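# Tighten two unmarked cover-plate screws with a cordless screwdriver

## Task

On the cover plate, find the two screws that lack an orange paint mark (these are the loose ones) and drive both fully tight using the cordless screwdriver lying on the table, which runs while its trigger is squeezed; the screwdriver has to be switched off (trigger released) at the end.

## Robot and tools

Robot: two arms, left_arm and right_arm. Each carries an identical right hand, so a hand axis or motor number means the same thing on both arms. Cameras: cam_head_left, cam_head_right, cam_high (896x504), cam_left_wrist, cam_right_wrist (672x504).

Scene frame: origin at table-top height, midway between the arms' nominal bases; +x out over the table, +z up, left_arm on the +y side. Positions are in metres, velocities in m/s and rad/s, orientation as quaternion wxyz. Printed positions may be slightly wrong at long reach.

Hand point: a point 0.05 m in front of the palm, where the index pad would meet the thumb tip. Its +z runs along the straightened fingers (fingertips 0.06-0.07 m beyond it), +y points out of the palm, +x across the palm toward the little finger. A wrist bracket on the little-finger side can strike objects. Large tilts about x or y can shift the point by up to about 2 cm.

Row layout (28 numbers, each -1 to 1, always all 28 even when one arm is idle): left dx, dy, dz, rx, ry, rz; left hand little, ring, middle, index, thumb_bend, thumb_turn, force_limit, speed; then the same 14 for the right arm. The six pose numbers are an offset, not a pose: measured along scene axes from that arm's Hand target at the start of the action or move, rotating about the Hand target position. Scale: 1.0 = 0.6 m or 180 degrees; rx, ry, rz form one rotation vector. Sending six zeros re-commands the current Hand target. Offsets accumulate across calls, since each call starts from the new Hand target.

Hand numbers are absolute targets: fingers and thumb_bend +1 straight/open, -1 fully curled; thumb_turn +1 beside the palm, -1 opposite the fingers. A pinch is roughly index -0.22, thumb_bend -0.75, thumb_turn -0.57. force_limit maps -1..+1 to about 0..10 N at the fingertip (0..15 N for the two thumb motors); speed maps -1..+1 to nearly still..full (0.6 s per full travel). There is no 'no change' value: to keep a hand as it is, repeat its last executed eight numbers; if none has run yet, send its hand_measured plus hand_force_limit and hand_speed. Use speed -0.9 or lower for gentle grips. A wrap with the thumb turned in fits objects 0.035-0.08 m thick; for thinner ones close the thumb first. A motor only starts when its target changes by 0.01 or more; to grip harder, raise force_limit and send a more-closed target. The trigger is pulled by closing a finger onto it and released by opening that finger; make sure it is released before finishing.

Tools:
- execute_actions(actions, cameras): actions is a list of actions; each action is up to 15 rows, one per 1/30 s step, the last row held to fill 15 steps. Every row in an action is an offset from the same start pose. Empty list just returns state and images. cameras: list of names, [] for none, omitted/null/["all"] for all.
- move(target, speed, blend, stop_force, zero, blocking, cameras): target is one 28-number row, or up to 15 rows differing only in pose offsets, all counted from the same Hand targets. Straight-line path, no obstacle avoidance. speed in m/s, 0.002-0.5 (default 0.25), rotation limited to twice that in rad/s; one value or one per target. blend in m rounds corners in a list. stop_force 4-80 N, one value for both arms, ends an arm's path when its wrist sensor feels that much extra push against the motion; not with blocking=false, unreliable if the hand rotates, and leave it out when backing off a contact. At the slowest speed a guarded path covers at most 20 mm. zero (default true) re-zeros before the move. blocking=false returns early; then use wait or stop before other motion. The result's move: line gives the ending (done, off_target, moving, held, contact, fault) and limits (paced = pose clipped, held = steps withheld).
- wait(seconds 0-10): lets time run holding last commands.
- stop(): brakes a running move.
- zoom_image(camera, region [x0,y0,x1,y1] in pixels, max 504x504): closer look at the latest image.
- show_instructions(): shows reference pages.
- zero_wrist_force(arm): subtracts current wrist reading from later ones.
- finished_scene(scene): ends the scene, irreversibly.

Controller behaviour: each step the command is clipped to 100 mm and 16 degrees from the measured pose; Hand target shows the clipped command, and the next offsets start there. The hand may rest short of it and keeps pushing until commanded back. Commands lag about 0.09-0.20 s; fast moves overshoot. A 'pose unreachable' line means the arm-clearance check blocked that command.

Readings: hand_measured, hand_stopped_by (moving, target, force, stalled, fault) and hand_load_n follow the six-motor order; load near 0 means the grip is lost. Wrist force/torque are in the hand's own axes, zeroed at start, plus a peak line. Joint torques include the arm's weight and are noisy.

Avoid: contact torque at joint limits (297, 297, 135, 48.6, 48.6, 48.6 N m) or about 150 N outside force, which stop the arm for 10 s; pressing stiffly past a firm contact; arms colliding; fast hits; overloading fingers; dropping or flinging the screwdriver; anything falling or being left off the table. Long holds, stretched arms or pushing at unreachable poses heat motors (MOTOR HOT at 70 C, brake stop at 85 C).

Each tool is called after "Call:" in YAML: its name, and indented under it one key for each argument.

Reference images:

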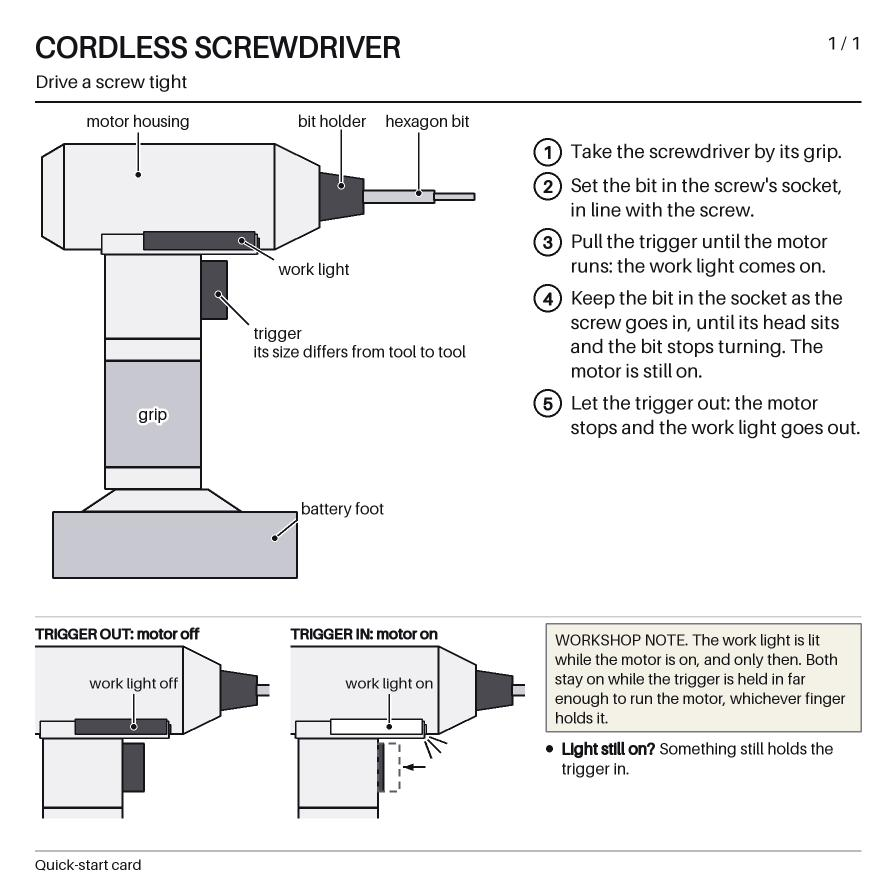

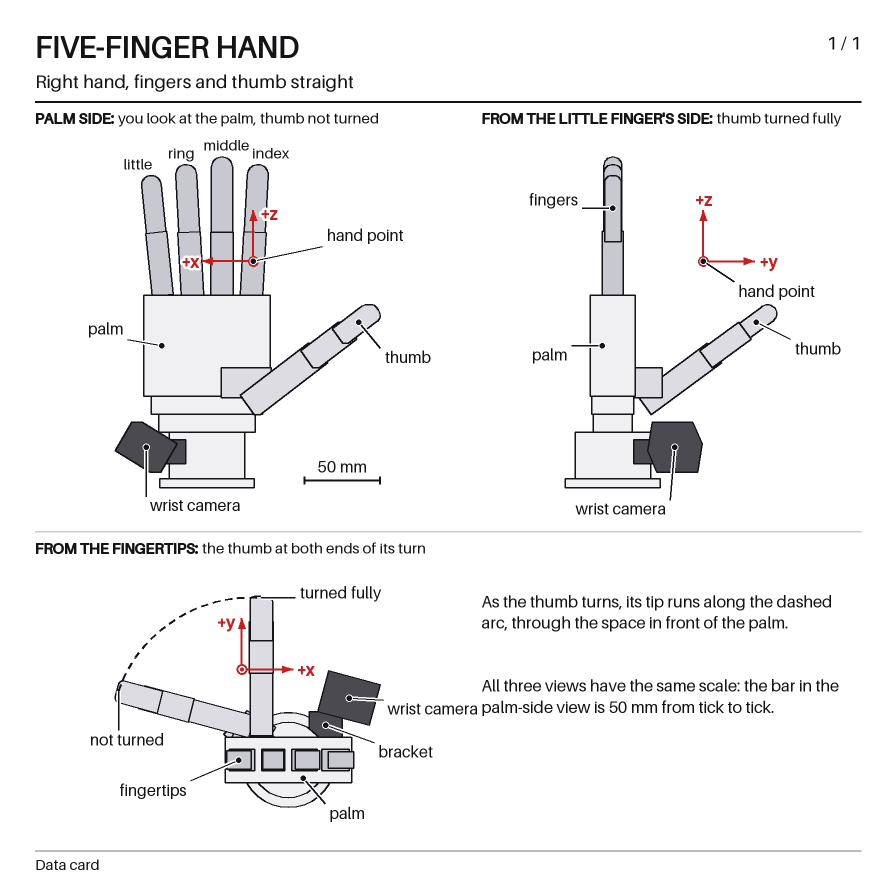

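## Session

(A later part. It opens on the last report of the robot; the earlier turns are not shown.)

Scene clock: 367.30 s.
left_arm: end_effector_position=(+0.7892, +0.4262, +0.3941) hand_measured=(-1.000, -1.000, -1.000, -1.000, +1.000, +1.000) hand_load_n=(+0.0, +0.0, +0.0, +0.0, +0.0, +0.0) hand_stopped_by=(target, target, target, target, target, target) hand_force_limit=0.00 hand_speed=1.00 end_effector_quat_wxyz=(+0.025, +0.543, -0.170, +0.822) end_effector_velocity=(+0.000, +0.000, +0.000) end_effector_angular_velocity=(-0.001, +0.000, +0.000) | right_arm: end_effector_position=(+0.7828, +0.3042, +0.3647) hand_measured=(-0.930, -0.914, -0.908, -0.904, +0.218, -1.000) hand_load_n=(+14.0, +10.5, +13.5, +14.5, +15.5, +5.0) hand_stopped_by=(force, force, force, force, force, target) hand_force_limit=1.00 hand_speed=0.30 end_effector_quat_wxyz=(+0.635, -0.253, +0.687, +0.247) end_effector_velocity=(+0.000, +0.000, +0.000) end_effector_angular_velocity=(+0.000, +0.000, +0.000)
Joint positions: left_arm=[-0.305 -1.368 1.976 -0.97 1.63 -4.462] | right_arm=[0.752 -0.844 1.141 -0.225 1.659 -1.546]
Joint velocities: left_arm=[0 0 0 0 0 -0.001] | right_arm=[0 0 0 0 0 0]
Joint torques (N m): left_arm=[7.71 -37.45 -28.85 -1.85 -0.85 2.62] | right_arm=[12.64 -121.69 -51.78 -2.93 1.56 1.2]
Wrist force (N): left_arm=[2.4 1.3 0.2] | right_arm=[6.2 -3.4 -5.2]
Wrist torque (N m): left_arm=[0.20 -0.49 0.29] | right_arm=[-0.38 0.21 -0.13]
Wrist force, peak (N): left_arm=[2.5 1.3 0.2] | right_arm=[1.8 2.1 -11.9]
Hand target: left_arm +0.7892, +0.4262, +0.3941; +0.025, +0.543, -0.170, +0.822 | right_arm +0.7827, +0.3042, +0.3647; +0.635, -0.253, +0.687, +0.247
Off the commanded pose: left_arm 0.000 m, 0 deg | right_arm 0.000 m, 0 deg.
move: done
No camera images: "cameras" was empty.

Call:
move:
  target: [0,0,0,0,0,0,-1,-1,-1,-1,1,1,0,1,0.0005,0.0003,0,0,0,0,-0.98,-0.98,-0.98,-0.6,-0.98,-1,1.0,0.3]
  speed: 0.004
  cameras: ["cam_left_wrist"]

Call:
zoom_image:
  camera: "cam_left_wrist"
  region: [378, 218, 408, 248]

Call:
move:
  target: [0,0,0,0,0,0,-1,-1,-1,-1,1,1,0,1,0.0002,0.0001,0,0,0,0,-0.98,-0.98,-0.98,-1,-0.98,-1,1.0,0.3]
  speed: 0.004
  cameras: ["cam_left_wrist"]

Call:
zoom_image:
  camera: "cam_left_wrist"
  region: [378, 218, 408, 248]

Scene clock: 368.23 s.
left_arm: end_effector_position=(+0.7892, +0.4262, +0.3941) hand_measured=(-1.000, -1.000, -1.000, -1.000, +1.000, +1.000) hand_load_n=(+0.0, -0.5, +0.0, +0.0, +0.0, +0.0) hand_stopped_by=(target, target, target, target, target, target) hand_force_limit=0.00 hand_speed=1.00 end_effector_quat_wxyz=(+0.025, +0.543, -0.170, +0.822) end_effector_velocity=(+0.000, +0.000, +0.000) end_effector_angular_velocity=(+0.000, +0.000, +0.000) | right_arm: end_effector_position=(+0.7829, +0.3045, +0.3648) hand_measured=(-0.930, -0.914, -0.908, -0.600, +0.218, -1.000) hand_load_n=(+13.5, +11.0, +14.5, +0.0, +15.0, +6.0) hand_stopped_by=(force, force, force, target, force, target) hand_force_limit=1.00 hand_speed=0.30 end_effector_quat_wxyz=(+0.635, -0.253, +0.687, +0.247) end_effector_velocity=(+0.000, +0.000, +0.000) end_effector_angular_velocity=(-0.001, +0.001, +0.000)
Joint positions: left_arm=[-0.305 -1.368 1.976 -0.97 1.63 -4.462] | right_arm=[0.752 -0.844 1.141 -0.225 1.659 -1.546]
Joint velocities: left_arm=[0 0 0 0 0 0] | right_arm=[0 0 0 0.001 0 0]
Joint torques (N m): left_arm=[7.6 -41.66 -28.56 -1.09 -0.95 2] | right_arm=[-9.76 -99.59 -50.31 -0.21 -1.68 1.21]
Wrist force (N): left_arm=[2.4 1.1 0.0] | right_arm=[1.9 -6.5 -3.8]
Wrist torque (N m): left_arm=[0.18 -0.49 0.30] | right_arm=[-0.10 -0.05 -0.17]
Wrist force, peak (N): left_arm=[2.6 1.2 0.2] | right_arm=[6.6 -4.1 -5.9]
Hand target: left_arm +0.7892, +0.4262, +0.3941; +0.025, +0.543, -0.170, +0.822 | right_arm +0.7830, +0.3044, +0.3647; +0.635, -0.253, +0.687, +0.247
Off the commanded pose: left_arm 0.000 m, 0 deg | right_arm 0.000 m, 0 deg.
move: done
Images, in order (width x height): cam_left_wrist 672x504.

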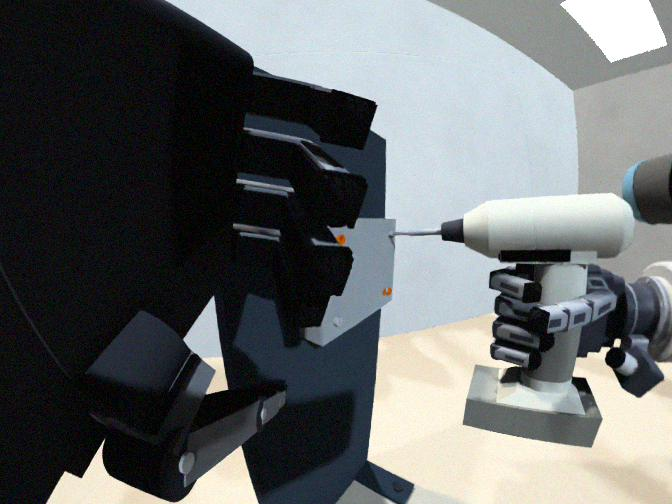

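Scaled by 16.800 from the camera's 672x504 image, which has a finer 960x720 frame.

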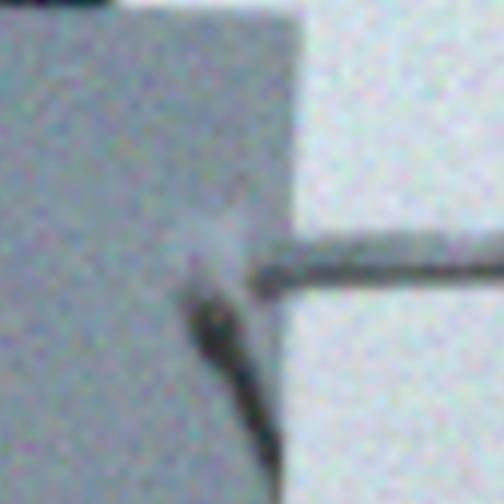

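Scene clock: 368.93 s.
left_arm: end_effector_position=(+0.7892, +0.4262, +0.3941) hand_measured=(-1.000, -1.000, -1.000, -1.000, +1.000, +1.000) hand_load_n=(+0.0, +0.0, +0.0, +0.0, +0.0, +0.0) hand_stopped_by=(target, target, target, target, target, target) hand_force_limit=0.00 hand_speed=1.00 end_effector_quat_wxyz=(+0.025, +0.543, -0.170, +0.822) end_effector_velocity=(+0.000, +0.000, +0.000) end_effector_angular_velocity=(-0.001, +0.000, +0.000) | right_arm: end_effector_position=(+0.7831, +0.3045, +0.3647) hand_measured=(-0.930, -0.914, -0.908, -0.902, +0.218, -1.000) hand_load_n=(+13.5, +11.0, +14.0, +14.0, +15.5, +5.5) hand_stopped_by=(force, force, force, force, force, target) hand_force_limit=1.00 hand_speed=0.30 end_effector_quat_wxyz=(+0.635, -0.253, +0.687, +0.247) end_effector_velocity=(+0.000, +0.000, +0.000) end_effector_angular_velocity=(-0.001, +0.001, +0.000)
Joint positions: left_arm=[-0.305 -1.368 1.976 -0.97 1.63 -4.462] | right_arm=[0.752 -0.844 1.14 -0.225 1.659 -1.546]
Joint velocities: left_arm=[0 0 0 0 0 -0.001] | right_arm=[0 0 0 0.001 0 0]
Joint torques (N m): left_arm=[8.4 -41.41 -28.15 -1.24 -0.73 2.11] | right_arm=[-15.15 -98.84 -52.44 -1.44 -1.77 0.64]
Wrist force (N): left_arm=[1.8 1.0 0.2] | right_arm=[3.0 -5.3 -12.7]
Wrist torque (N m): left_arm=[0.15 -0.40 0.25] | right_arm=[0.09 -0.17 -1.02]
Wrist force, peak (N): left_arm=[2.7 1.2 -0.1] | right_arm=[3.0 -5.3 -12.7]
Hand target: left_arm +0.7892, +0.4262, +0.3941; +0.025, +0.543, -0.170, +0.822 | right_arm +0.7831, +0.3045, +0.3647; +0.635, -0.253, +0.687, +0.247
Off the commanded pose: left_arm 0.000 m, 0 deg | right_arm 0.000 m, 0 deg.
move: done
Images, in order (width x height): cam_left_wrist 672x504.

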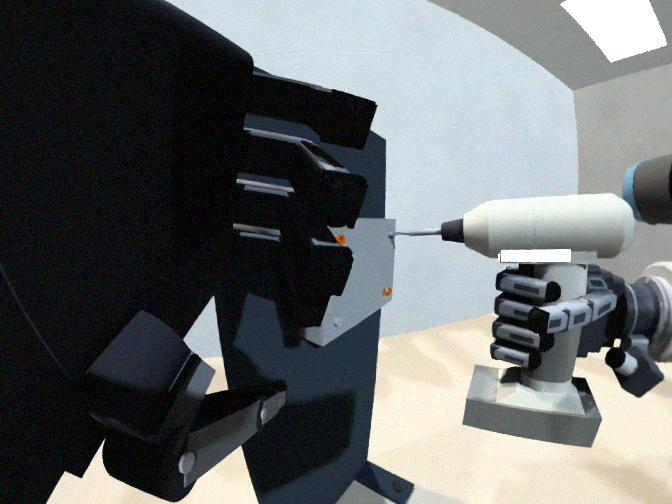

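Scaled by 16.800 from the camera's 672x504 image, which has a finer 960x720 frame.

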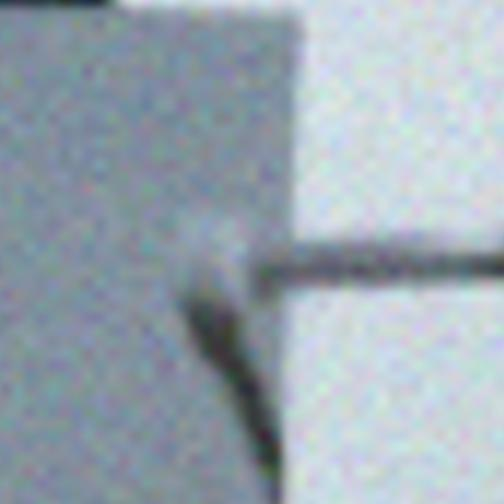

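Call:
move:
  target: [0,0,0,0,0,0,-1,-1,-1,-1,1,1,0,1,0.0004,0.0003,0,0,0,0,-0.98,-0.98,-0.98,-1,-0.98,-1,1.0,0.3]
  speed: 0.004
  cameras: []

Scene clock: 369.73 s.
left_arm: end_effector_position=(+0.7892, +0.4262, +0.3941) hand_measured=(-1.000, -1.000, -1.000, -1.000, +1.000, +1.000) hand_load_n=(+0.0, +0.0, +0.0, +0.0, +0.0, +0.0) hand_stopped_by=(target, target, target, target, target, target) hand_force_limit=0.00 hand_speed=1.00 end_effector_quat_wxyz=(+0.025, +0.543, -0.170, +0.822) end_effector_velocity=(+0.000, +0.000, +0.000) end_effector_angular_velocity=(-0.001, +0.001, +0.001) | right_arm: end_effector_position=(+0.7834, +0.3046, +0.3647) hand_measured=(-0.930, -0.914, -0.908, -0.902, +0.218, -1.000) hand_load_n=(+14.0, +10.5, +13.5, +13.0, +16.0, +4.5) hand_stopped_by=(force, force, force, force, force, target) hand_force_limit=1.00 hand_speed=0.30 end_effector_quat_wxyz=(+0.635, -0.253, +0.687, +0.247) end_effector_velocity=(+0.000, +0.000, +0.001) end_effector_angular_velocity=(+0.000, +0.000, +0.000)
Joint positions: left_arm=[-0.305 -1.368 1.976 -0.97 1.63 -4.462] | right_arm=[0.752 -0.843 1.139 -0.225 1.659 -1.546]
Joint velocities: left_arm=[0 0 0 0 0 -0.001] | right_arm=[0 -0.001 0 0.001 0 0]
Joint torques (N m): left_arm=[3.9 -38.32 -28.66 -1.16 -0.57 1.91] | right_arm=[-19.6 -100.79 -58.89 -3.88 -1.08 0.19]
Wrist force (N): left_arm=[2.2 1.4 0.2] | right_arm=[7.2 -4.6 -25.8]
Wrist torque (N m): left_arm=[0.21 -0.47 0.29] | right_arm=[0.55 -0.23 -0.87]
Wrist force, peak (N): left_arm=[2.5 1.2 -0.4] | right_arm=[7.2 -4.6 -25.8]
Hand target: left_arm +0.7892, +0.4262, +0.3941; +0.025, +0.543, -0.170, +0.822 | right_arm +0.7834, +0.3046, +0.3647; +0.635, -0.253, +0.687, +0.247
Off the commanded pose: left_arm 0.000 m, 0 deg | right_arm 0.000 m, 0 deg.
move: done
No camera images: "cameras" was empty.

Call:
move:
  target: [0,0,0,0,0,0,-1,-1,-1,-1,1,1,0,1,-0.0009,-0.0007,0,0,0,0,-0.98,-0.98,-0.98,-1,-0.98,-1,1.0,0.3]
  speed: 0.003
  cameras: ["cam_left_wrist"]

Call:
zoom_image:
  camera: "cam_left_wrist"
  region: [378, 190, 462, 253]

Scene clock: 370.63 s.
left_arm: end_effector_position=(+0.7892, +0.4262, +0.3941) hand_measured=(-1.000, -1.000, -1.000, -1.000, +1.000, +1.000) hand_load_n=(+0.0, +0.0, +0.0, +0.0, +0.0, +0.0) hand_stopped_by=(target, target, target, target, target, target) hand_force_limit=0.00 hand_speed=1.00 end_effector_quat_wxyz=(+0.025, +0.543, -0.170, +0.822) end_effector_velocity=(+0.000, +0.001, +0.000) end_effector_angular_velocity=(+0.002, -0.001, +0.002) | right_arm: end_effector_position=(+0.7829, +0.3042, +0.3648) hand_measured=(-0.930, -0.914, -0.908, -0.902, +0.218, -1.000) hand_load_n=(+13.0, +10.5, +14.0, +14.0, +15.0, +6.0) hand_stopped_by=(force, force, force, force, force, target) hand_force_limit=1.00 hand_speed=0.30 end_effector_quat_wxyz=(+0.635, -0.253, +0.687, +0.247) end_effector_velocity=(+0.000, +0.000, +0.001) end_effector_angular_velocity=(+0.000, +0.000, +0.000)
Joint positions: left_arm=[-0.305 -1.368 1.976 -0.97 1.63 -4.462] | right_arm=[0.752 -0.844 1.141 -0.226 1.659 -1.546]
Joint velocities: left_arm=[0.001 0 0 0 0 0.002] | right_arm=[0 -0.001 0 0.001 0 0]
Joint torques (N m): left_arm=[7.84 -40.58 -29.33 -1.41 -0.74 1.85] | right_arm=[6.85 -118.33 -34.71 -2.95 1.49 -0.17]
Wrist force (N): left_arm=[2.3 1.1 0.1] | right_arm=[-0.7 -4.0 11.0]
Wrist torque (N m): left_arm=[0.17 -0.48 0.29] | right_arm=[-1.05 0.38 -1.23]
Wrist force, peak (N): left_arm=[2.5 1.5 -0.2] | right_arm=[7.5 -4.6 -27.0]
Hand target: left_arm +0.7892, +0.4262, +0.3941; +0.025, +0.543, -0.170, +0.822 | right_arm +0.7828, +0.3042, +0.3647; +0.635, -0.253, +0.687, +0.247
Off the commanded pose: left_arm 0.000 m, 0 deg | right_arm 0.000 m, 0 deg.
move: done
Images, in order (width x height): cam_left_wrist 672x504.

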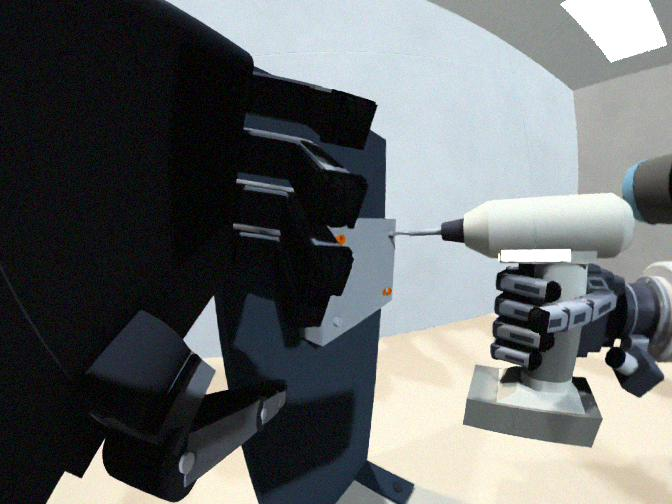

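Scaled by 6.000 from the camera's 672x504 image, which has a finer 960x720 frame.

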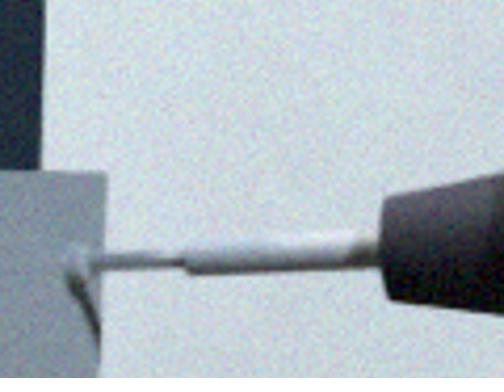

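Call:
move:
  target: [0,0,0,0,0,0,-1,-1,-1,-1,1,1,0,1,0.0005,0.0004,0,0,0,0,-0.98,-0.98,-0.98,-1,-0.98,-1,1.0,0.3]
  speed: 0.003
  cameras: []

Call:
move:
  target: [0,0,0,0,0,0,-1,-1,-1,-1,1,1,0,1,0,0,0,0,0,0,-0.98,-0.98,-0.98,-0.6,-0.98,-1,1.0,0.3]
  speed: 0.003
  cameras: []

Call:
move:
  target: [0,0,0,0,0,0,-1,-1,-1,-1,1,1,0,1,0.0027,0.0019,0,0,0,0,-0.98,-0.98,-0.98,-0.6,-0.98,-1,1.0,0.3]
  speed: 0.003
  stop_force: 10
  cameras: ["cam_left_wrist"]

Call:
zoom_image:
  camera: "cam_left_wrist"
  region: [378, 190, 462, 253]

Scene clock: 371.87 s.
left_arm: end_effector_position=(+0.7892, +0.4262, +0.3941) hand_measured=(-1.000, -1.000, -1.000, -1.000, +1.000, +1.000) hand_load_n=(+0.0, +0.5, +0.0, +0.0, +0.0, +0.0) hand_stopped_by=(target, target, target, target, target, target) hand_force_limit=0.00 hand_speed=1.00 end_effector_quat_wxyz=(+0.025, +0.543, -0.170, +0.822) end_effector_velocity=(+0.000, +0.001, +0.000) end_effector_angular_velocity=(+0.001, -0.001, +0.001) | right_arm: end_effector_position=(+0.7831, +0.3045, +0.3647) hand_measured=(-0.930, -0.914, -0.908, -0.902, +0.218, -1.000) hand_load_n=(+13.5, +10.5, +14.0, +14.0, +15.5, +5.5) hand_stopped_by=(force, force, force, force, force, target) hand_force_limit=1.00 hand_speed=0.30 end_effector_quat_wxyz=(+0.635, -0.253, +0.687, +0.247) end_effector_velocity=(+0.000, +0.000, -0.001) end_effector_angular_velocity=(-0.001, +0.001, +0.000)
Joint positions: left_arm=[-0.305 -1.368 1.976 -0.97 1.63 -4.462] | right_arm=[0.752 -0.844 1.14 -0.225 1.659 -1.546]
Joint velocities: left_arm=[0.001 0 0 -0.001 0 0.002] | right_arm=[0 0.001 0 0.001 0 0]
Joint torques (N m): left_arm=[8.01 -38.96 -29.16 -1.07 -0.64 1.97] | right_arm=[12.53 -97.73 -52.41 -1.79 -0.47 -0.66]
Wrist force (N): left_arm=[2.1 1.0 0.2] | right_arm=[2.3 -5.4 -12.3]
Wrist torque (N m): left_arm=[0.16 -0.44 0.26] | right_arm=[-0.03 -0.17 -1.04]
Wrist force, peak (N): left_arm=[2.4 1.6 0.1] | right_arm=[-2.2 -4.7 13.1]
Hand target: left_arm +0.7892, +0.4262, +0.3941; +0.025, +0.543, -0.170, +0.822 | right_arm +0.7831, +0.3045, +0.3647; +0.635, -0.253, +0.687, +0.247
Off the commanded pose: left_arm 0.000 m, 0 deg | right_arm 0.000 m, 0 deg.
move: done
No camera images: "cameras" was empty.

Scene clock: 372.57 s.
left_arm: end_effector_position=(+0.7892, +0.4262, +0.3941) hand_measured=(-1.000, -1.000, -1.000, -1.000, +1.000, +1.000) hand_load_n=(+0.5, +0.0, +0.5, +0.0, +0.0, +0.0) hand_stopped_by=(target, target, target, target, target, target) hand_force_limit=0.00 hand_speed=1.00 end_effector_quat_wxyz=(+0.025, +0.543, -0.170, +0.822) end_effector_velocity=(+0.000, -0.001, +0.000) end_effector_angular_velocity=(+0.001, +0.000, -0.001) | right_arm: end_effector_position=(+0.7831, +0.3045, +0.3647) hand_measured=(-0.930, -0.914, -0.908, -0.600, +0.218, -1.000) hand_load_n=(+13.5, +11.0, +14.5, +0.0, +15.5, +5.5) hand_stopped_by=(force, force, force, target, force, target) hand_force_limit=1.00 hand_speed=0.30 end_effector_quat_wxyz=(+0.635, -0.253, +0.687, +0.247) end_effector_velocity=(+0.000, +0.000, +0.002) end_effector_angular_velocity=(+0.002, -0.001, +0.000)
Joint positions: left_arm=[-0.305 -1.368 1.976 -0.97 1.63 -4.462] | right_arm=[0.752 -0.844 1.14 -0.225 1.659 -1.546]
Joint velocities: left_arm=[-0.001 0 0 0 0 0.001] | right_arm=[0 -0.001 0 -0.001 0 0]
Joint torques (N m): left_arm=[6.88 -40.68 -28.66 -1.37 -0.98 2.03] | right_arm=[2.29 -99.91 -49.79 -5.38 -0.56 -0.95]
Wrist force (N): left_arm=[2.2 1.3 0.3] | right_arm=[2.1 -6.0 -3.9]
Wrist torque (N m): left_arm=[0.19 -0.47 0.29] | right_arm=[-0.26 -0.09 -0.21]
Wrist force, peak (N): left_arm=[2.3 1.5 0.0] | right_arm=[3.6 -6.0 -18.1]
Hand target: left_arm +0.7892, +0.4262, +0.3941; +0.025, +0.543, -0.170, +0.822 | right_arm +0.7831, +0.3045, +0.3647; +0.635, -0.253, +0.687, +0.247
Off the commanded pose: left_arm 0.000 m, 0 deg | right_arm 0.000 m, 0 deg.
move: done
No camera images: "cameras" was empty.

Scene clock: 373.70 s.
left_arm: end_effector_position=(+0.7892, +0.4262, +0.3941) hand_measured=(-1.000, -1.000, -1.000, -1.000, +1.000, +1.000) hand_load_n=(+0.0, +0.0, +0.0, +0.0, +0.0, +0.0) hand_stopped_by=(target, target, target, target, target, target) hand_force_limit=0.00 hand_speed=1.00 end_effector_quat_wxyz=(+0.025, +0.543, -0.170, +0.822) end_effector_velocity=(+0.000, +0.000, +0.000) end_effector_angular_velocity=(-0.001, +0.002, +0.000) | right_arm: end_effector_position=(+0.7834, +0.3048, +0.3647) hand_measured=(-0.930, -0.914, -0.908, -0.600, +0.218, -1.000) hand_load_n=(+14.0, +10.5, +14.0, +0.0, +15.5, +5.5) hand_stopped_by=(force, force, force, target, force, target) hand_force_limit=1.00 hand_speed=0.30 end_effector_quat_wxyz=(+0.635, -0.253, +0.687, +0.247) end_effector_velocity=(+0.000, +0.000, -0.001) end_effector_angular_velocity=(-0.001, +0.000, +0.000)
Joint positions: left_arm=[-0.305 -1.368 1.976 -0.97 1.63 -4.462] | right_arm=[0.752 -0.843 1.139 -0.225 1.659 -1.546]
Joint velocities: left_arm=[0 0 0 0.001 0 -0.001] | right_arm=[0 0.001 0 0 0 0]
Joint torques (N m): left_arm=[4.43 -38.9 -29.56 -0.7 -0.81 2.38] | right_arm=[6.91 -117.45 -42.29 -5.65 0.16 -0.76]
Wrist force (N): left_arm=[2.1 0.8 -0.1] | right_arm=[3.2 -6.8 -11.1]
Wrist torque (N m): left_arm=[0.14 -0.43 0.26] | right_arm=[0.07 -0.27 -0.15]
Wrist force, peak (N): left_arm=[2.4 1.7 0.0] | right_arm=[4.1 -7.0 -17.9]
Hand target: left_arm +0.7892, +0.4262, +0.3941; +0.025, +0.543, -0.170, +0.822 | right_arm +0.7834, +0.3048, +0.3647; +0.635, -0.253, +0.687, +0.247
Off the commanded pose: left_arm 0.000 m, 0 deg | right_arm 0.002 m, 0 deg.
move: contact (right_arm)
Images, in order (width x height): cam_left_wrist 672x504.

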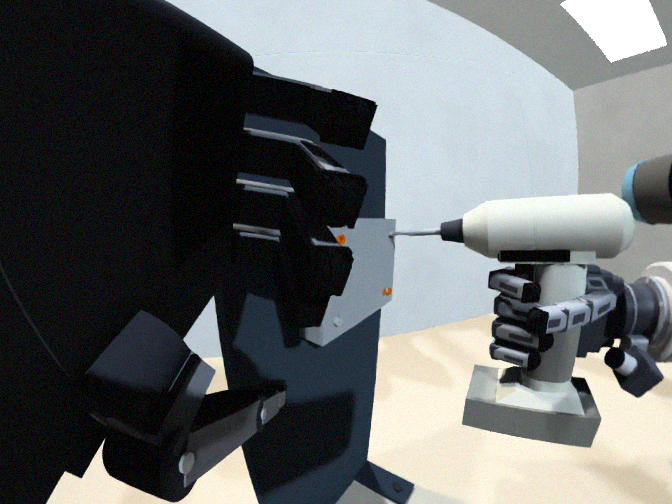

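Scaled by 6.000 from the camera's 672x504 image, which has a finer 960x720 frame.

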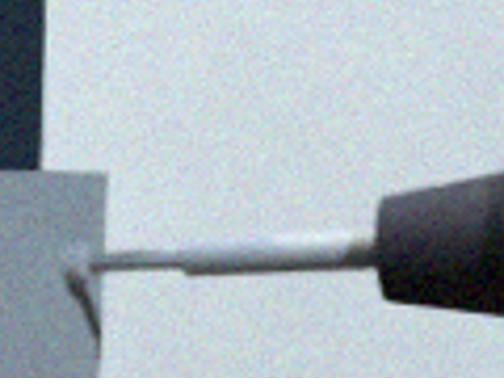

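Call:
move:
  target: [0,0,0,0,0,0,-1,-1,-1,-1,1,1,0,1,0.0008,-0.0011,0.0011,0,0,0,-0.98,-0.98,-0.98,-0.6,-0.98,-1,1.0,0.3]
  speed: 0.003
  cameras: []

Call:
move:
  target: [0,0,0,0,0,0,-1,-1,-1,-1,1,1,0,1,0.0027,0.0019,0,0,0,0,-0.98,-0.98,-0.98,-0.6,-0.98,-1,1.0,0.3]
  speed: 0.003
  stop_force: 12
  cameras: ["cam_left_wrist"]

Call:
zoom_image:
  camera: "cam_left_wrist"
  region: [378, 190, 462, 253]

Scene clock: 374.67 s.
left_arm: end_effector_position=(+0.7892, +0.4262, +0.3941) hand_measured=(-1.000, -1.000, -1.000, -1.000, +1.000, +1.000) hand_load_n=(+0.0, +0.0, +0.0, +0.0, +0.0, +0.0) hand_stopped_by=(target, target, target, target, target, target) hand_force_limit=0.00 hand_speed=1.00 end_effector_quat_wxyz=(+0.025, +0.543, -0.170, +0.822) end_effector_velocity=(+0.000, +0.000, +0.000) end_effector_angular_velocity=(-0.001, +0.001, -0.001) | right_arm: end_effector_position=(+0.7838, +0.3041, +0.3654) hand_measured=(-0.930, -0.914, -0.908, -0.600, +0.218, -1.000) hand_load_n=(+13.0, +10.5, +14.0, +0.0, +15.0, +6.0) hand_stopped_by=(force, force, force, target, force, target) hand_force_limit=1.00 hand_speed=0.30 end_effector_quat_wxyz=(+0.635, -0.253, +0.687, +0.247) end_effector_velocity=(+0.000, +0.000, +0.001) end_effector_angular_velocity=(+0.000, +0.000, +0.000)
Joint positions: left_arm=[-0.305 -1.368 1.976 -0.97 1.63 -4.462] | right_arm=[0.751 -0.844 1.139 -0.224 1.658 -1.546]
Joint velocities: left_arm=[0 0 0 0.001 0 -0.002] | right_arm=[0 -0.001 0 0.001 0 0]
Joint torques (N m): left_arm=[5.44 -41.01 -29.57 -0.52 -0.95 2.25] | right_arm=[-18.22 -121.63 -47.68 -3.4 -0.28 -1.45]
Wrist force (N): left_arm=[2.2 1.4 0.0] | right_arm=[7.9 -2.9 -15.4]
Wrist torque (N m): left_arm=[0.23 -0.46 0.28] | right_arm=[-0.03 0.00 -0.09]
Wrist force, peak (N): left_arm=[2.6 1.6 0.3] | right_arm=[7.9 -3.4 -15.5]
Hand target: left_arm +0.7892, +0.4262, +0.3941; +0.025, +0.543, -0.170, +0.822 | right_arm +0.7839, +0.3041, +0.3654; +0.635, -0.253, +0.687, +0.247
Off the commanded pose: left_arm 0.000 m, 0 deg | right_arm 0.000 m, 0 deg.
move: done
No camera images: "cameras" was empty.

Scene clock: 375.50 s.
left_arm: end_effector_position=(+0.7892, +0.4262, +0.3941) hand_measured=(-1.000, -1.000, -1.000, -1.000, +1.000, +1.000) hand_load_n=(+0.0, +0.0, +0.0, +0.0, +0.0, +0.0) hand_stopped_by=(target, target, target, target, target, target) hand_force_limit=0.00 hand_speed=1.00 end_effector_quat_wxyz=(+0.025, +0.543, -0.170, +0.822) end_effector_velocity=(+0.000, -0.001, +0.000) end_effector_angular_velocity=(+0.000, +0.001, -0.001) | right_arm: end_effector_position=(+0.7840, +0.3042, +0.3653) hand_measured=(-0.930, -0.914, -0.908, -0.600, +0.218, -1.000) hand_load_n=(+13.5, +10.0, +14.0, +0.0, +15.0, +5.5) hand_stopped_by=(force, force, force, target, force, target) hand_force_limit=1.00 hand_speed=0.30 end_effector_quat_wxyz=(+0.635, -0.253, +0.687, +0.247) end_effector_velocity=(+0.000, +0.000, +0.001) end_effector_angular_velocity=(+0.001, -0.001, +0.000)
Joint positions: left_arm=[-0.305 -1.368 1.976 -0.97 1.63 -4.462] | right_arm=[0.751 -0.843 1.139 -0.224 1.658 -1.546]
Joint velocities: left_arm=[-0.001 0 0 0.001 0 0] | right_arm=[0 -0.001 0 -0.001 0 0]
Joint torques (N m): left_arm=[5.9 -37.71 -30.55 -1.07 -0.87 2.25] | right_arm=[-13.68 -122.47 -49.04 -8.91 1.22 -1.44]
Wrist force (N): left_arm=[2.1 1.3 0.4] | right_arm=[9.6 -2.7 -23.8]
Wrist torque (N m): left_arm=[0.18 -0.44 0.28] | right_arm=[0.31 -0.19 -0.02]
Wrist force, peak (N): left_arm=[2.4 1.5 0.1] | right_arm=[11.2 -3.4 -31.2]
Hand target: left_arm +0.7892, +0.4262, +0.3941; +0.025, +0.543, -0.170, +0.822 | right_arm +0.7840, +0.3042, +0.3654; +0.635, -0.253, +0.687, +0.247
Off the commanded pose: left_arm 0.000 m, 0 deg | right_arm 0.002 m, 0 deg.
move: contact (right_arm)
Images, in order (width x height): cam_left_wrist 672x504.

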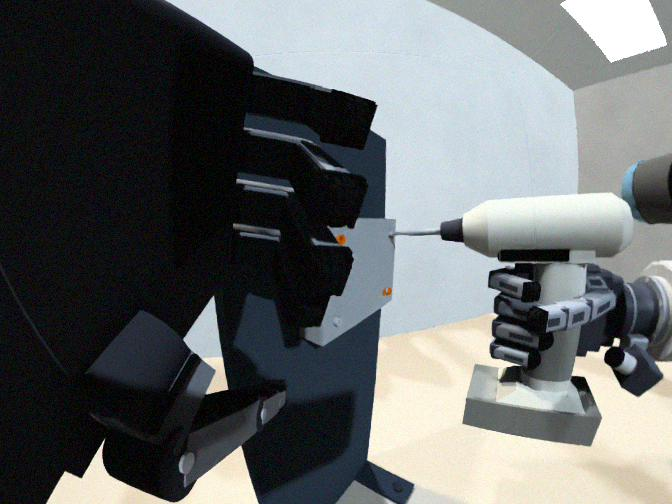

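Scaled by 6.000 from the camera's 672x504 image, which has a finer 960x720 frame.

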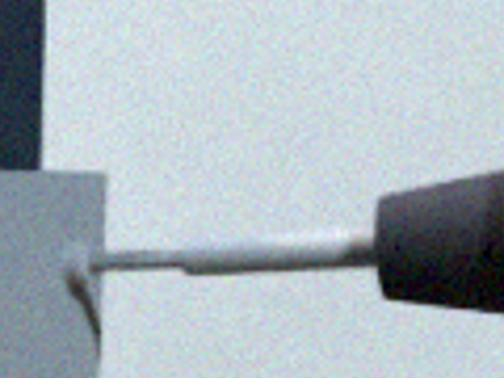

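Call:
move:
  target: [0,0,0,0,0,0,-1,-1,-1,-1,1,1,0,1,0.0040,0.0028,-0.0110,0.00957,-0.01365,0,-0.98,-0.98,-0.98,-0.6,-0.98,-1,1.0,0.3]
  speed: 0.006
  cameras: ["cam_left_wrist"]

Call:
zoom_image:
  camera: "cam_left_wrist"
  region: [378, 190, 462, 253]

Scene clock: 381.00 s.
left_arm: end_effector_position=(+0.7892, +0.4262, +0.3941) hand_measured=(-1.000, -1.000, -1.000, -1.000, +1.000, +1.000) hand_load_n=(+0.0, -0.5, +0.0, +0.0, +0.0, +0.0) hand_stopped_by=(target, target, target, target, target, target) hand_force_limit=0.00 hand_speed=1.00 end_effector_quat_wxyz=(+0.025, +0.543, -0.170, +0.822) end_effector_velocity=(+0.000, +0.001, +0.000) end_effector_angular_velocity=(-0.002, +0.001, +0.000) | right_arm: end_effector_position=(+0.7864, +0.3059, +0.3588) hand_measured=(-0.930, -0.914, -0.908, -0.600, +0.218, -1.000) hand_load_n=(+15.5, +10.5, +13.0, +0.0, +16.0, +3.5) hand_stopped_by=(force, force, force, target, force, target) hand_force_limit=1.00 hand_speed=0.30 end_effector_quat_wxyz=(+0.653, -0.249, +0.669, +0.252) end_effector_velocity=(+0.000, +0.000, +0.000) end_effector_angular_velocity=(+0.000, +0.000, +0.000)
Joint positions: left_arm=[-0.305 -1.368 1.976 -0.97 1.63 -4.462] | right_arm=[0.75 -0.837 1.164 -0.308 1.657 -1.557]
Joint velocities: left_arm=[0.001 0 0 0 0 -0.002] | right_arm=[0 0 0 0 0 0]
Joint torques (N m): left_arm=[6.99 -41.17 -28.85 -0.94 -0.63 2.32] | right_arm=[-23.7 -104.06 -53.06 -6.33 -0.31 -1.62]
Wrist force (N): left_arm=[2.3 1.3 0.0] | right_arm=[8.2 -2.8 -33.9]
Wrist torque (N m): left_arm=[0.21 -0.48 0.29] | right_arm=[0.66 -0.64 -0.09]
Wrist force, peak (N): left_arm=[2.6 1.5 0.3] | right_arm=[8.2 -2.7 -34.5]
Hand target: left_arm +0.7892, +0.4262, +0.3941; +0.025, +0.543, -0.170, +0.822 | right_arm +0.7864, +0.3059, +0.3588; +0.653, -0.249, +0.669, +0.252
Off the commanded pose: left_arm 0.000 m, 0 deg | right_arm 0.000 m, 0 deg.
move: done
Images, in order (width x height): cam_left_wrist 672x504.

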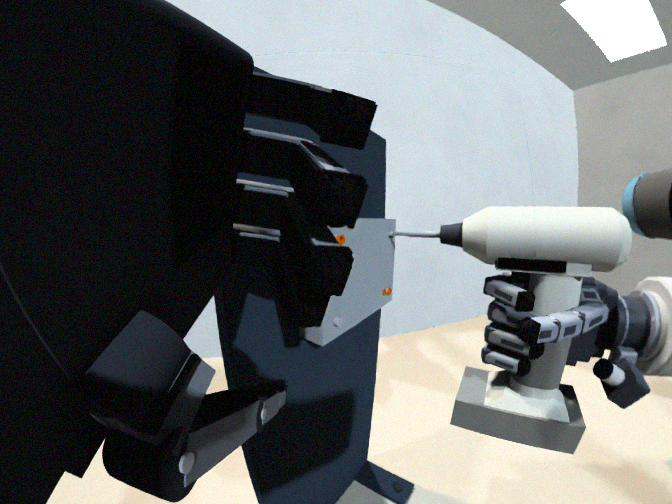

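Scaled by 6.000 from the camera's 672x504 image, which has a finer 960x720 frame.

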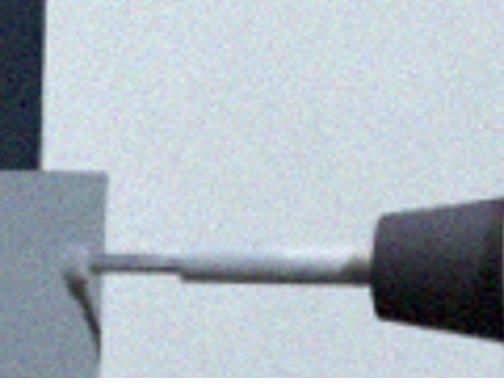

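Call:
move:
  target: [0,0,0,0,0,0,-1,-1,-1,-1,1,1,0,1,-0.0009,-0.0006,-0.0006,0,0,0,-0.98,-0.98,-0.98,-0.6,-0.98,-1,1.0,0.3]
  speed: 0.004
  cameras: []

Call:
move:
  target: [0,0,0,0,0,0,-1,-1,-1,-1,1,1,0,1,0,0,0,0,0,0,-0.98,-0.98,-0.98,-1,-0.98,-1,1.0,0.3]
  speed: 0.004
  cameras: ["cam_left_wrist"]

Call:
zoom_image:
  camera: "cam_left_wrist"
  region: [378, 190, 462, 253]

Scene clock: 381.90 s.
left_arm: end_effector_position=(+0.7892, +0.4262, +0.3941) hand_measured=(-1.000, -1.000, -1.000, -1.000, +1.000, +1.000) hand_load_n=(+0.0, +0.0, +0.0, +0.0, +0.0, +0.0) hand_stopped_by=(target, target, target, target, target, target) hand_force_limit=0.00 hand_speed=1.00 end_effector_quat_wxyz=(+0.025, +0.543, -0.170, +0.822) end_effector_velocity=(+0.000, +0.000, +0.000) end_effector_angular_velocity=(+0.002, +0.000, +0.001) | right_arm: end_effector_position=(+0.7860, +0.3055, +0.3585) hand_measured=(-0.930, -0.914, -0.908, -0.600, +0.218, -1.000) hand_load_n=(+15.5, +11.5, +14.5, +0.0, +14.5, +4.5) hand_stopped_by=(force, force, force, target, force, target) hand_force_limit=1.00 hand_speed=0.30 end_effector_quat_wxyz=(+0.653, -0.249, +0.669, +0.252) end_effector_velocity=(+0.000, +0.000, -0.001) end_effector_angular_velocity=(-0.001, +0.001, +0.000)
Joint positions: left_arm=[-0.305 -1.368 1.976 -0.97 1.63 -4.462] | right_arm=[0.75 -0.838 1.166 -0.309 1.658 -1.557]
Joint velocities: left_arm=[0 0 0 0 0 0.002] | right_arm=[0 0.001 0 0 0 0]
Joint torques (N m): left_arm=[6.14 -38.57 -30.02 -0.91 -0.68 2.26] | right_arm=[12.61 -112.28 -36.23 -3.29 1.89 0.63]
Wrist force (N): left_arm=[2.2 1.6 0.5] | right_arm=[-1.7 -4.8 -5.7]
Wrist torque (N m): left_arm=[0.22 -0.47 0.30] | right_arm=[-0.34 -0.41 -0.41]
Wrist force, peak (N): left_arm=[2.8 1.2 0.0] | right_arm=[7.9 -2.7 -33.7]
Hand target: left_arm +0.7892, +0.4262, +0.3941; +0.025, +0.543, -0.170, +0.822 | right_arm +0.7859, +0.3056, +0.3584; +0.653, -0.249, +0.669, +0.252
Off the commanded pose: left_arm 0.000 m, 0 deg | right_arm 0.000 m, 0 deg.
move: done
No camera images: "cameras" was empty.

Scene clock: 382.60 s.
left_arm: end_effector_position=(+0.7892, +0.4262, +0.3941) hand_measured=(-1.000, -1.000, -1.000, -1.000, +1.000, +1.000) hand_load_n=(+0.0, +0.0, +0.0, +0.0, +0.0, +0.0) hand_stopped_by=(target, target, target, target, target, target) hand_force_limit=0.00 hand_speed=1.00 end_effector_quat_wxyz=(+0.025, +0.543, -0.170, +0.822) end_effector_velocity=(+0.000, -0.001, +0.000) end_effector_angular_velocity=(+0.001, +0.000, -0.001) | right_arm: end_effector_position=(+0.7858, +0.3056, +0.3583) hand_measured=(-0.930, -0.914, -0.908, -0.902, +0.218, -1.000) hand_load_n=(+16.0, +11.0, +13.0, +12.0, +16.0, +2.5) hand_stopped_by=(force, force, force, force, force, target) hand_force_limit=1.00 hand_speed=0.30 end_effector_quat_wxyz=(+0.653, -0.249, +0.669, +0.252) end_effector_velocity=(+0.000, +0.000, +0.001) end_effector_angular_velocity=(+0.000, -0.001, +0.000)
Joint positions: left_arm=[-0.305 -1.368 1.976 -0.97 1.63 -4.462] | right_arm=[0.75 -0.838 1.166 -0.309 1.658 -1.557]
Joint velocities: left_arm=[-0.001 -0.001 0 0.001 0 0.001] | right_arm=[0 -0.001 0 0 0 0]
Joint torques (N m): left_arm=[6.28 -39.7 -29.49 -0.73 -0.52 2.31] | right_arm=[7.29 -104.3 -50.66 -4.64 0.99 0.84]
Wrist force (N): left_arm=[2.0 1.4 0.0] | right_arm=[7.5 -1.6 -31.3]
Wrist torque (N m): left_arm=[0.22 -0.43 0.28] | right_arm=[0.52 -0.58 -1.01]
Wrist force, peak (N): left_arm=[2.7 1.1 0.1] | right_arm=[7.5 -1.6 -31.3]
Hand target: left_arm +0.7892, +0.4262, +0.3941; +0.025, +0.543, -0.170, +0.822 | right_arm +0.7859, +0.3056, +0.3584; +0.653, -0.249, +0.669, +0.252
Off the commanded pose: left_arm 0.000 m, 0 deg | right_arm 0.000 m, 0 deg.
move: done
Images, in order (width x height): cam_left_wrist 672x504.

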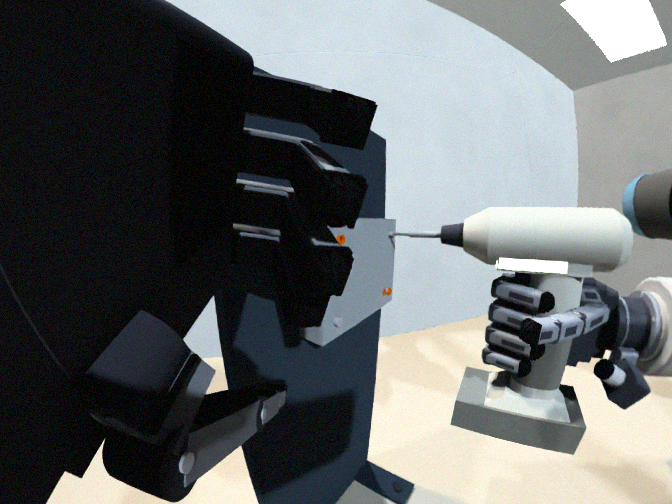

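Scaled by 6.000 from the camera's 672x504 image, which has a finer 960x720 frame.

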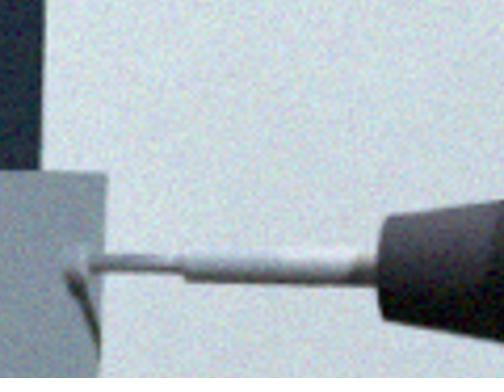

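Call:
execute_actions:
  actions: []
  cameras: ["cam_head_left", "cam_head_right", "cam_high"]

Call:
zoom_image:
  camera: "cam_head_left"
  region: [270, 75, 410, 195]

Call:
zoom_image:
  camera: "cam_head_right"
  region: [270, 75, 410, 195]

Call:
zoom_image:
  camera: "cam_high"
  region: [380, 125, 500, 245]

Scene clock: 382.87 s.
left_arm: end_effector_position=(+0.7892, +0.4262, +0.3941) hand_measured=(-1.000, -1.000, -1.000, -1.000, +1.000, +1.000) hand_load_n=(+0.0, +0.0, +0.0, +0.0, +0.0, +0.0) hand_stopped_by=(target, target, target, target, target, target) hand_force_limit=0.00 hand_speed=1.00 end_effector_quat_wxyz=(+0.025, +0.543, -0.170, +0.822) end_effector_velocity=(+0.000, +0.000, +0.000) end_effector_angular_velocity=(+0.000, +0.000, +0.000) | right_arm: end_effector_position=(+0.7858, +0.3056, +0.3583) hand_measured=(-0.930, -0.914, -0.908, -0.902, +0.218, -1.000) hand_load_n=(+16.0, +11.5, +13.0, +11.5, +16.5, +2.0) hand_stopped_by=(force, force, force, force, force, target) hand_force_limit=1.00 hand_speed=0.30 end_effector_quat_wxyz=(+0.653, -0.249, +0.669, +0.252) end_effector_velocity=(+0.000, +0.000, +0.002) end_effector_angular_velocity=(+0.001, -0.001, +0.000)
Joint positions: left_arm=[-0.305 -1.368 1.976 -0.97 1.63 -4.462] | right_arm=[0.75 -0.838 1.166 -0.309 1.658 -1.557]
Joint velocities: left_arm=[0 0 0 0 0 0.001] | right_arm=[0 -0.001 0 -0.001 0 0]
Joint torques (N m): left_arm=[6.99 -40.06 -29.28 -0.76 -0.49 2.2] | right_arm=[0.05 -102.06 -57.56 -7.39 0.63 1.06]
Wrist force (N): left_arm=[2.2 1.3 0.0] | right_arm=[8.3 -0.9 -33.0]
Wrist torque (N m): left_arm=[0.21 -0.46 0.29] | right_arm=[0.47 -0.48 -1.03]
Wrist force, peak (N): left_arm=[2.4 1.5 0.0] | right_arm=[9.4 -0.8 -36.1]
Hand target: left_arm +0.7892, +0.4262, +0.3941; +0.025, +0.543, -0.170, +0.822 | right_arm +0.7859, +0.3056, +0.3584; +0.653, -0.249, +0.669, +0.252
Off the commanded pose: left_arm 0.000 m, 0 deg | right_arm 0.000 m, 0 deg.
Images, in order (width x height): cam_head_left 896x504, cam_head_right 896x504, cam_high 896x504.

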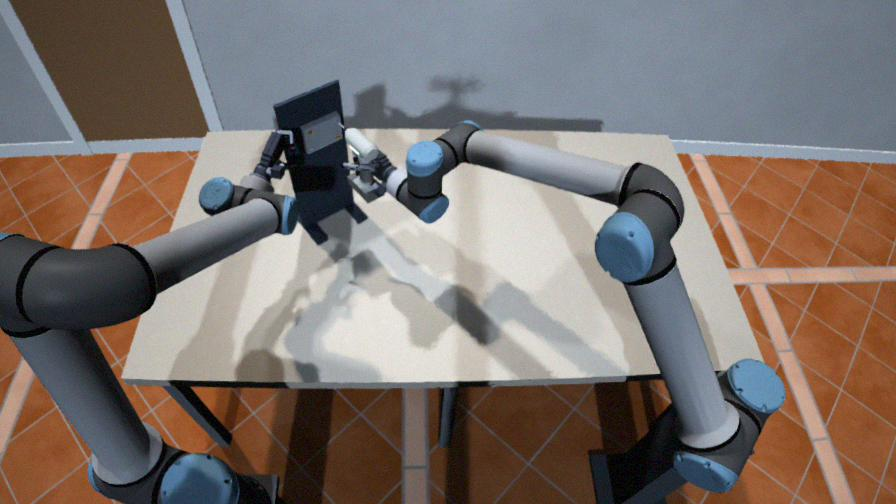

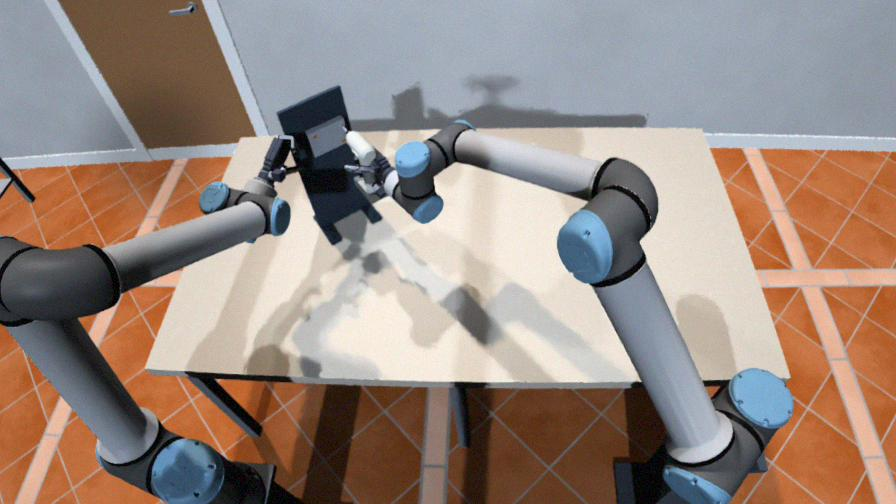

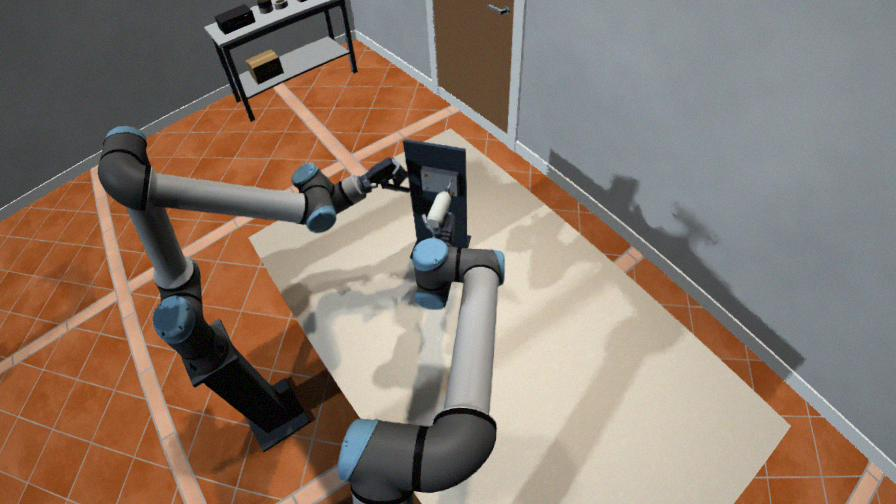

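Scaled by 3.600.

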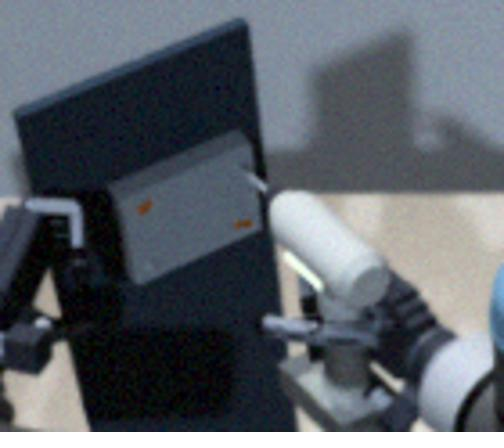

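Scaled by 3.600.

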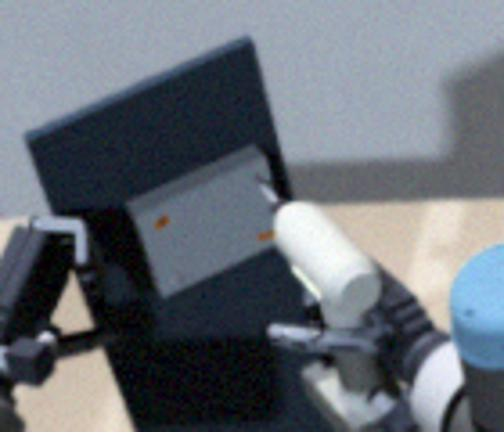

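Scaled by 4.200.

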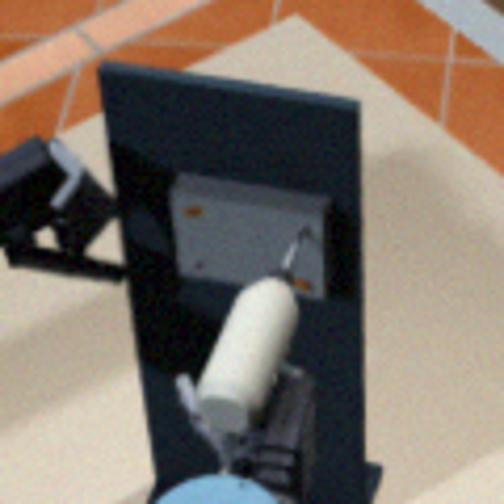

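Call:
zoom_image:
  camera: "cam_head_left"
  region: [295, 105, 355, 165]

Call:
zoom_image:
  camera: "cam_head_right"
  region: [300, 105, 360, 165]

Call:
zoom_image:
  camera: "cam_high"
  region: [415, 160, 475, 220]

Scaled by 8.400.

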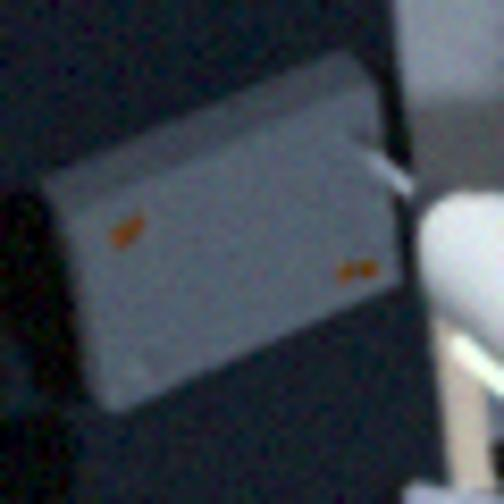

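Scaled by 8.400.

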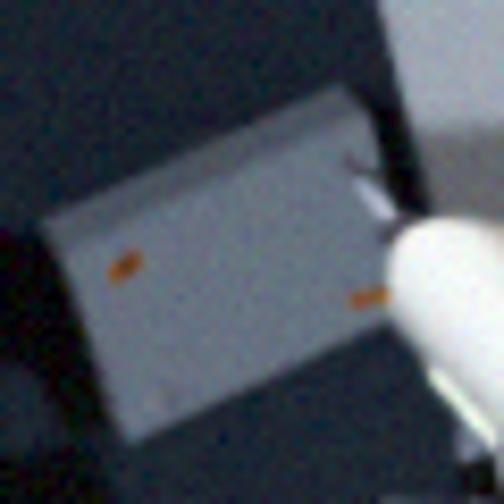

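Scaled by 8.400.

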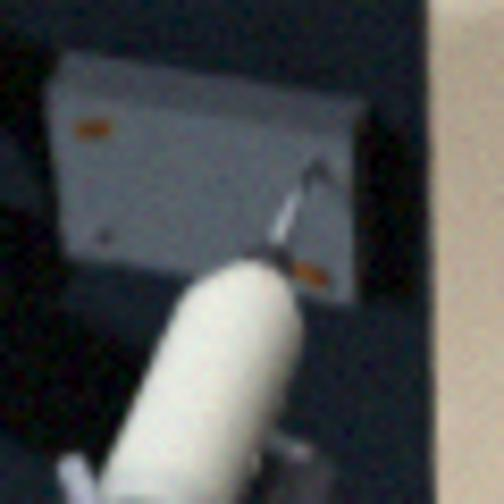

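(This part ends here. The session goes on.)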